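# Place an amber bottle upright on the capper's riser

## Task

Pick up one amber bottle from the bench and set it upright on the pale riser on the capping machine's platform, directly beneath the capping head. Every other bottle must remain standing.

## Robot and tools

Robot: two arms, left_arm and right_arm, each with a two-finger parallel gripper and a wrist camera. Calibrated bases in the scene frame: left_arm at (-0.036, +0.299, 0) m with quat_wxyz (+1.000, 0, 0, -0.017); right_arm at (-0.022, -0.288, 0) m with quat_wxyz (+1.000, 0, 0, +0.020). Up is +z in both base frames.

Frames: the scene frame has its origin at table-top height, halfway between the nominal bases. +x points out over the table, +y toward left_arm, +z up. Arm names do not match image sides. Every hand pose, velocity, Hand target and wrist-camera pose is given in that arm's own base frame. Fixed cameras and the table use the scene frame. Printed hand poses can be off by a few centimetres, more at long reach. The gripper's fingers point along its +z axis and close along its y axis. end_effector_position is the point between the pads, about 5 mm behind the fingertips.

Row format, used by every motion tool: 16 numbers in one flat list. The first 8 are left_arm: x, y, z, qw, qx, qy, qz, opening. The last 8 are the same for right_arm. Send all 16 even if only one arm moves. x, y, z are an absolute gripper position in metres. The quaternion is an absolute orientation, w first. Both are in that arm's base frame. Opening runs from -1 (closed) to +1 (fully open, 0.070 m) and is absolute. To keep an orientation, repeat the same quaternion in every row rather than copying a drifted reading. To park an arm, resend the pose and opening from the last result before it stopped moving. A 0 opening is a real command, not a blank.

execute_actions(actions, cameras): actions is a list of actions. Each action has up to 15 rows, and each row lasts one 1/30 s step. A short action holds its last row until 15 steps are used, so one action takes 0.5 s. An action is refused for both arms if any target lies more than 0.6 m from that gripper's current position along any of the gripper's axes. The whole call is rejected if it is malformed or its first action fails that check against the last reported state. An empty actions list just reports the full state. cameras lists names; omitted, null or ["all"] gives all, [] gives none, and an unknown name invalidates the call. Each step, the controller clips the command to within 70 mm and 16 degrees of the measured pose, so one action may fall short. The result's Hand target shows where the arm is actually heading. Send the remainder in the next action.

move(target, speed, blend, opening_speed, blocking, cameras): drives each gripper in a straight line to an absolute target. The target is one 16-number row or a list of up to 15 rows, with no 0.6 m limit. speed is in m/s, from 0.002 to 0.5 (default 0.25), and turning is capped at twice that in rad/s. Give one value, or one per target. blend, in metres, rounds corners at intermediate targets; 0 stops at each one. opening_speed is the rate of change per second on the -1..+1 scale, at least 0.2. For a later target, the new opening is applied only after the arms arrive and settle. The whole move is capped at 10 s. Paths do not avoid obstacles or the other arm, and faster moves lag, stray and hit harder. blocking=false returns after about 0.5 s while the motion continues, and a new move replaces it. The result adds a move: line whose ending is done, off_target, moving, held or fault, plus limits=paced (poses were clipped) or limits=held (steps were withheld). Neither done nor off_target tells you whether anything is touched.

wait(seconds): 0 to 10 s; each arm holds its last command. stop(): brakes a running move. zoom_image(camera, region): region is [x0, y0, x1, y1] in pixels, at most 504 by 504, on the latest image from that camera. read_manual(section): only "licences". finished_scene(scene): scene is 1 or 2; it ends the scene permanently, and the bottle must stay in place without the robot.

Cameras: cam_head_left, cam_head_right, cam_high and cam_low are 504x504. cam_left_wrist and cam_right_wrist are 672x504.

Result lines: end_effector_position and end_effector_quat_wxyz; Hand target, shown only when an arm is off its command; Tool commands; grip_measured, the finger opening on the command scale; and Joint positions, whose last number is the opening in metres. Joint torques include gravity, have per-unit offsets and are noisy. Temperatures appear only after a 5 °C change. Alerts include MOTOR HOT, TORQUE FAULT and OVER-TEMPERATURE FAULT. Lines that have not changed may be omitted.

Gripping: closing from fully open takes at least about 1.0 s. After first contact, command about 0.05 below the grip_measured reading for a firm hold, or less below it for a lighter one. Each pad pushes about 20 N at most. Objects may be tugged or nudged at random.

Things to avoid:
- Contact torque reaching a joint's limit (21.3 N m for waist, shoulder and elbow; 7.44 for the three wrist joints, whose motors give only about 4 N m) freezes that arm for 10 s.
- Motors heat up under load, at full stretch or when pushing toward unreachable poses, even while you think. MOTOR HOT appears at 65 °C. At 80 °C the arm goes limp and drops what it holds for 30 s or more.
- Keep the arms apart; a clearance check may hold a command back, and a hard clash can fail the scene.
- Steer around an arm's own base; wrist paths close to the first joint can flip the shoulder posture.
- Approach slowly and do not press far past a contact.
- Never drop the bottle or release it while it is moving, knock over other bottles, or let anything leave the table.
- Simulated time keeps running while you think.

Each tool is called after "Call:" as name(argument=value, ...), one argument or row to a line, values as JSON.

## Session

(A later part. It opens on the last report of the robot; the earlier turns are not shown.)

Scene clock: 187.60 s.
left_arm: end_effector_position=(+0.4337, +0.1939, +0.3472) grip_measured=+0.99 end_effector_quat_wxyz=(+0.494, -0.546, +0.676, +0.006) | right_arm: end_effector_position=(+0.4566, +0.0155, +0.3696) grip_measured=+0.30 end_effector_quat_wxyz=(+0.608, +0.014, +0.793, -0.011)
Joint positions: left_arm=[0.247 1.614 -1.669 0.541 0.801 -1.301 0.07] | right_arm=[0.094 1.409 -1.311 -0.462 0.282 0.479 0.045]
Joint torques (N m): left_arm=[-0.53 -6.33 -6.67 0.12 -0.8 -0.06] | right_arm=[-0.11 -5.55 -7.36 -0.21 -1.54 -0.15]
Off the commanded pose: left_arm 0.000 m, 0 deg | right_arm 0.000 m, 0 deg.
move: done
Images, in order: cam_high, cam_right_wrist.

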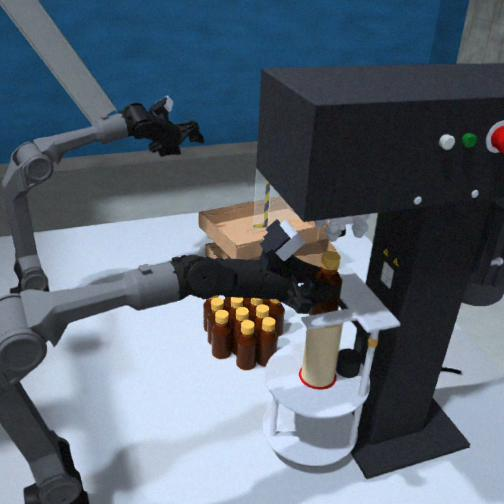

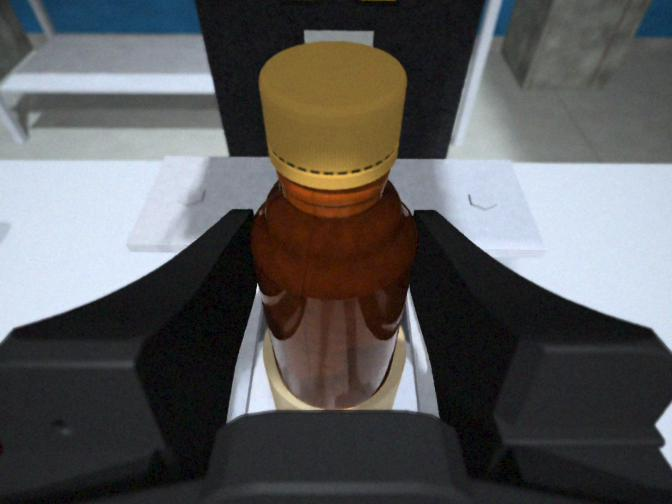

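Call:
move(
  target=[0.4336,0.194,0.3473,0.494,-0.546,0.676,0.006,1,0.4585,0.0153,0.363,0.6087,0.0138,0.7932,-0.0106,0.1],
  speed=0.03,
  cameras=["cam_high","cam_right_wrist"],
)

Call:
zoom_image(
  camera="cam_high",
  region=[260, 220, 390, 350],
)

Call:
zoom_image(
  camera="cam_right_wrist",
  region=[210, 280, 470, 430],
)

Scene clock: 195.17 s.
left_arm: end_effector_position=(+0.4337, +0.1939, +0.3472) grip_measured=+0.99 end_effector_quat_wxyz=(+0.494, -0.546, +0.676, +0.006) | right_arm: end_effector_position=(+0.4580, +0.0161, +0.3657) grip_measured=+0.30 end_effector_quat_wxyz=(+0.612, +0.013, +0.791, -0.010)
Joint positions: left_arm=[0.247 1.614 -1.669 0.541 0.801 -1.301 0.07] | right_arm=[0.094 1.411 -1.291 -0.506 0.254 0.525 0.045]
Joint torques (N m): left_arm=[-0.49 -6.29 -6.46 0.1 -0.82 -0.06] | right_arm=[-0.27 -1.37 -3.17 -0.07 -0.39 -0.17]
Hand target: left_arm +0.4336, +0.1940, +0.3473; +0.494, -0.546, +0.676, +0.006 | right_arm +0.4585, +0.0153, +0.3630; +0.609, +0.014, +0.793, -0.011
Off the commanded pose: left_arm 0.000 m, 0 deg | right_arm 0.003 m, 0 deg.
move: done
Images, in order: cam_high, cam_right_wrist.

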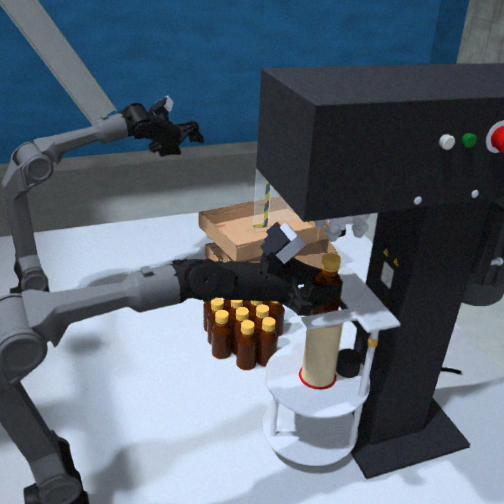

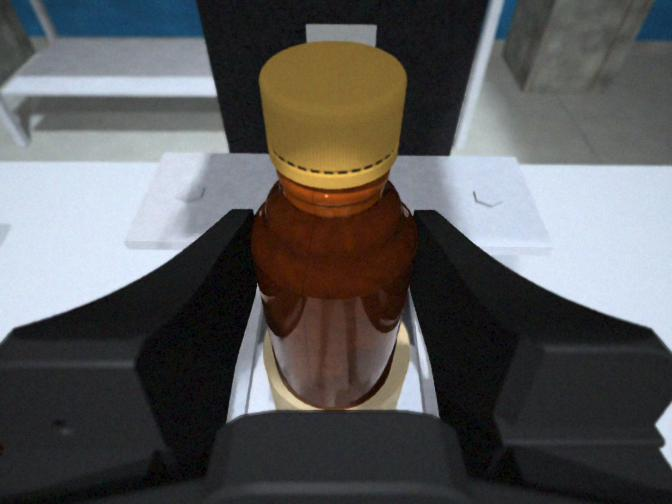

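Scaled by 3.877.

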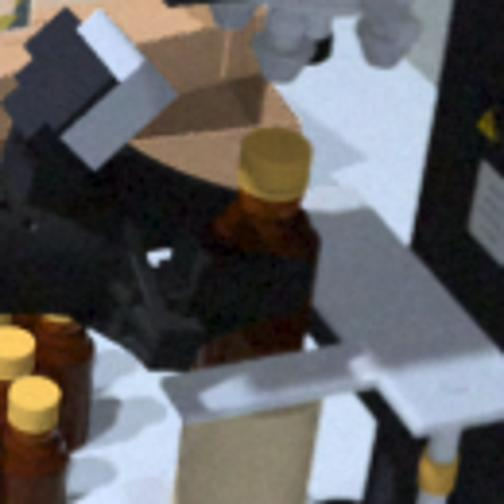

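Scaled by 1.938.

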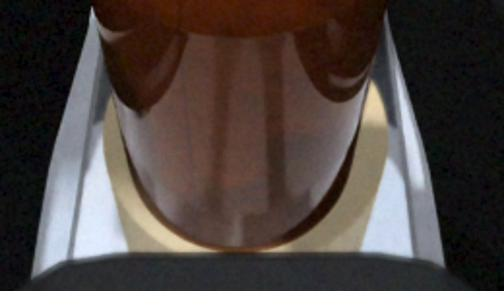

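Call:
move(
  target=[
    [0.4336,0.194,0.3473,0.494,-0.546,0.676,0.006,1,0.4582,0.0158,0.3657,0.611,0.0134,0.7915,-0.0103,0.1],
    [0.4336,0.194,0.3473,0.494,-0.546,0.676,0.006,1,0.4582,0.0158,0.3662,0.611,0.0134,0.7915,-0.0103,0.9],
  ],
  speed=0.02,
  opening_speed=0.6,
  cameras=["cam_high","cam_right_wrist"],
)

Scene clock: 203.00 s.
left_arm: end_effector_position=(+0.4337, +0.1939, +0.3472) grip_measured=+0.99 end_effector_quat_wxyz=(+0.494, -0.546, +0.676, +0.006) | right_arm: end_effector_position=(+0.4582, +0.0157, +0.3668) grip_measured=+0.90 end_effector_quat_wxyz=(+0.612, +0.014, +0.791, -0.010)
Joint positions: left_arm=[0.247 1.614 -1.669 0.541 0.801 -1.301 0.07] | right_arm=[0.094 1.412 -1.296 -0.505 0.259 0.523 0.066]
Joint torques (N m): left_arm=[-0.62 -6.26 -6.38 0.09 -0.84 -0.07] | right_arm=[0.66 -3.17 -4.62 -0.18 -0.91 -0.15]
Off the commanded pose: left_arm 0.000 m, 0 deg | right_arm 0.001 m, 0 deg.
move: done
Images, in order: cam_high, cam_right_wrist.

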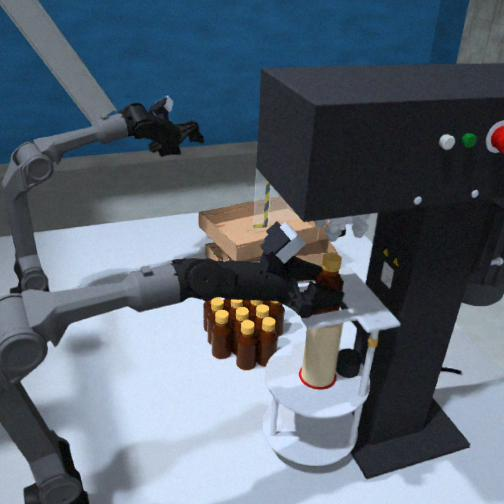

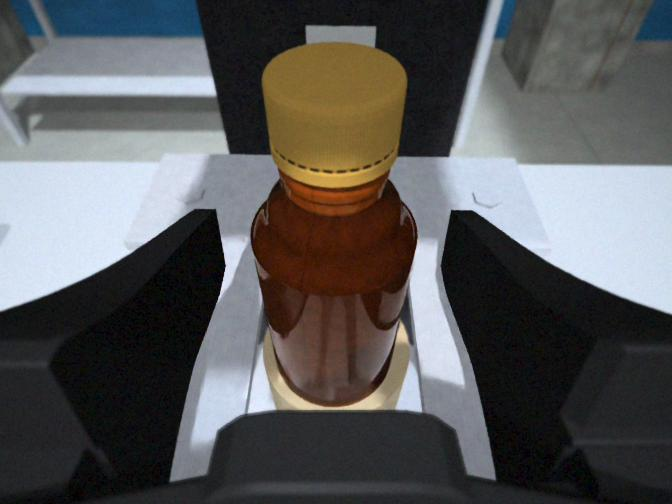

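Call:
move(
  target=[0.4336,0.194,0.3473,0.494,-0.546,0.676,0.006,1,0.315,0.02,0.374,0.611,0.0134,0.7915,-0.0103,0.95],
  speed=0.12,
  cameras=["cam_high","cam_right_wrist","cam_head_left"],
)

Scene clock: 207.80 s.
left_arm: end_effector_position=(+0.4337, +0.1939, +0.3472) grip_measured=+0.99 end_effector_quat_wxyz=(+0.494, -0.546, +0.676, +0.006) | right_arm: end_effector_position=(+0.3146, +0.0200, +0.3745) grip_measured=+0.95 end_effector_quat_wxyz=(+0.612, +0.013, +0.791, -0.010)
Joint positions: left_arm=[0.247 1.614 -1.669 0.541 0.801 -1.301 0.07] | right_arm=[0.266 0.918 -0.983 -0.634 0.503 0.65 0.068]
Joint torques (N m): left_arm=[-0.59 -6.15 -6.25 0.13 -0.82 -0.04] | right_arm=[0.48 0.71 -4.91 -0.28 -1.07 -0.31]
Off the commanded pose: left_arm 0.000 m, 0 deg | right_arm 0.001 m, 0 deg.
move: done
Images, in order: cam_head_left, cam_high, cam_right_wrist.

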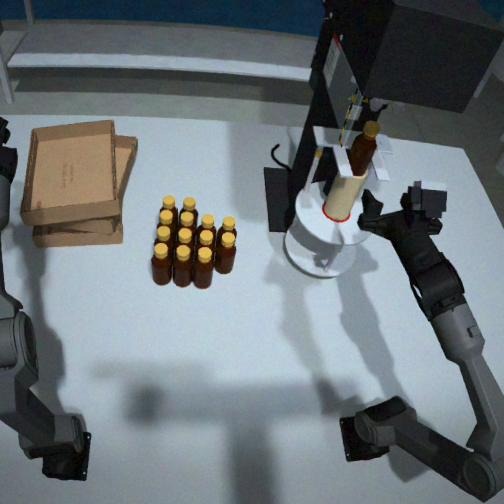

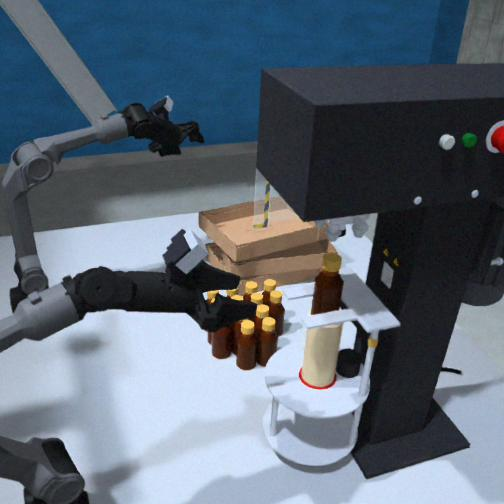

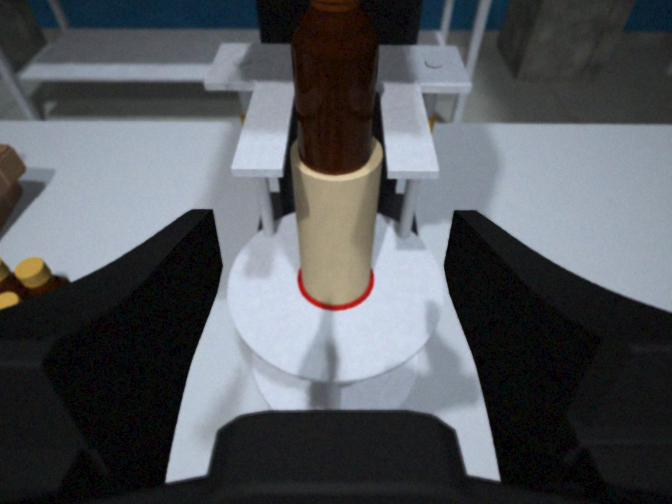

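Call:
finished_scene(
  scene=2,
)

The scene is finished: the task was done.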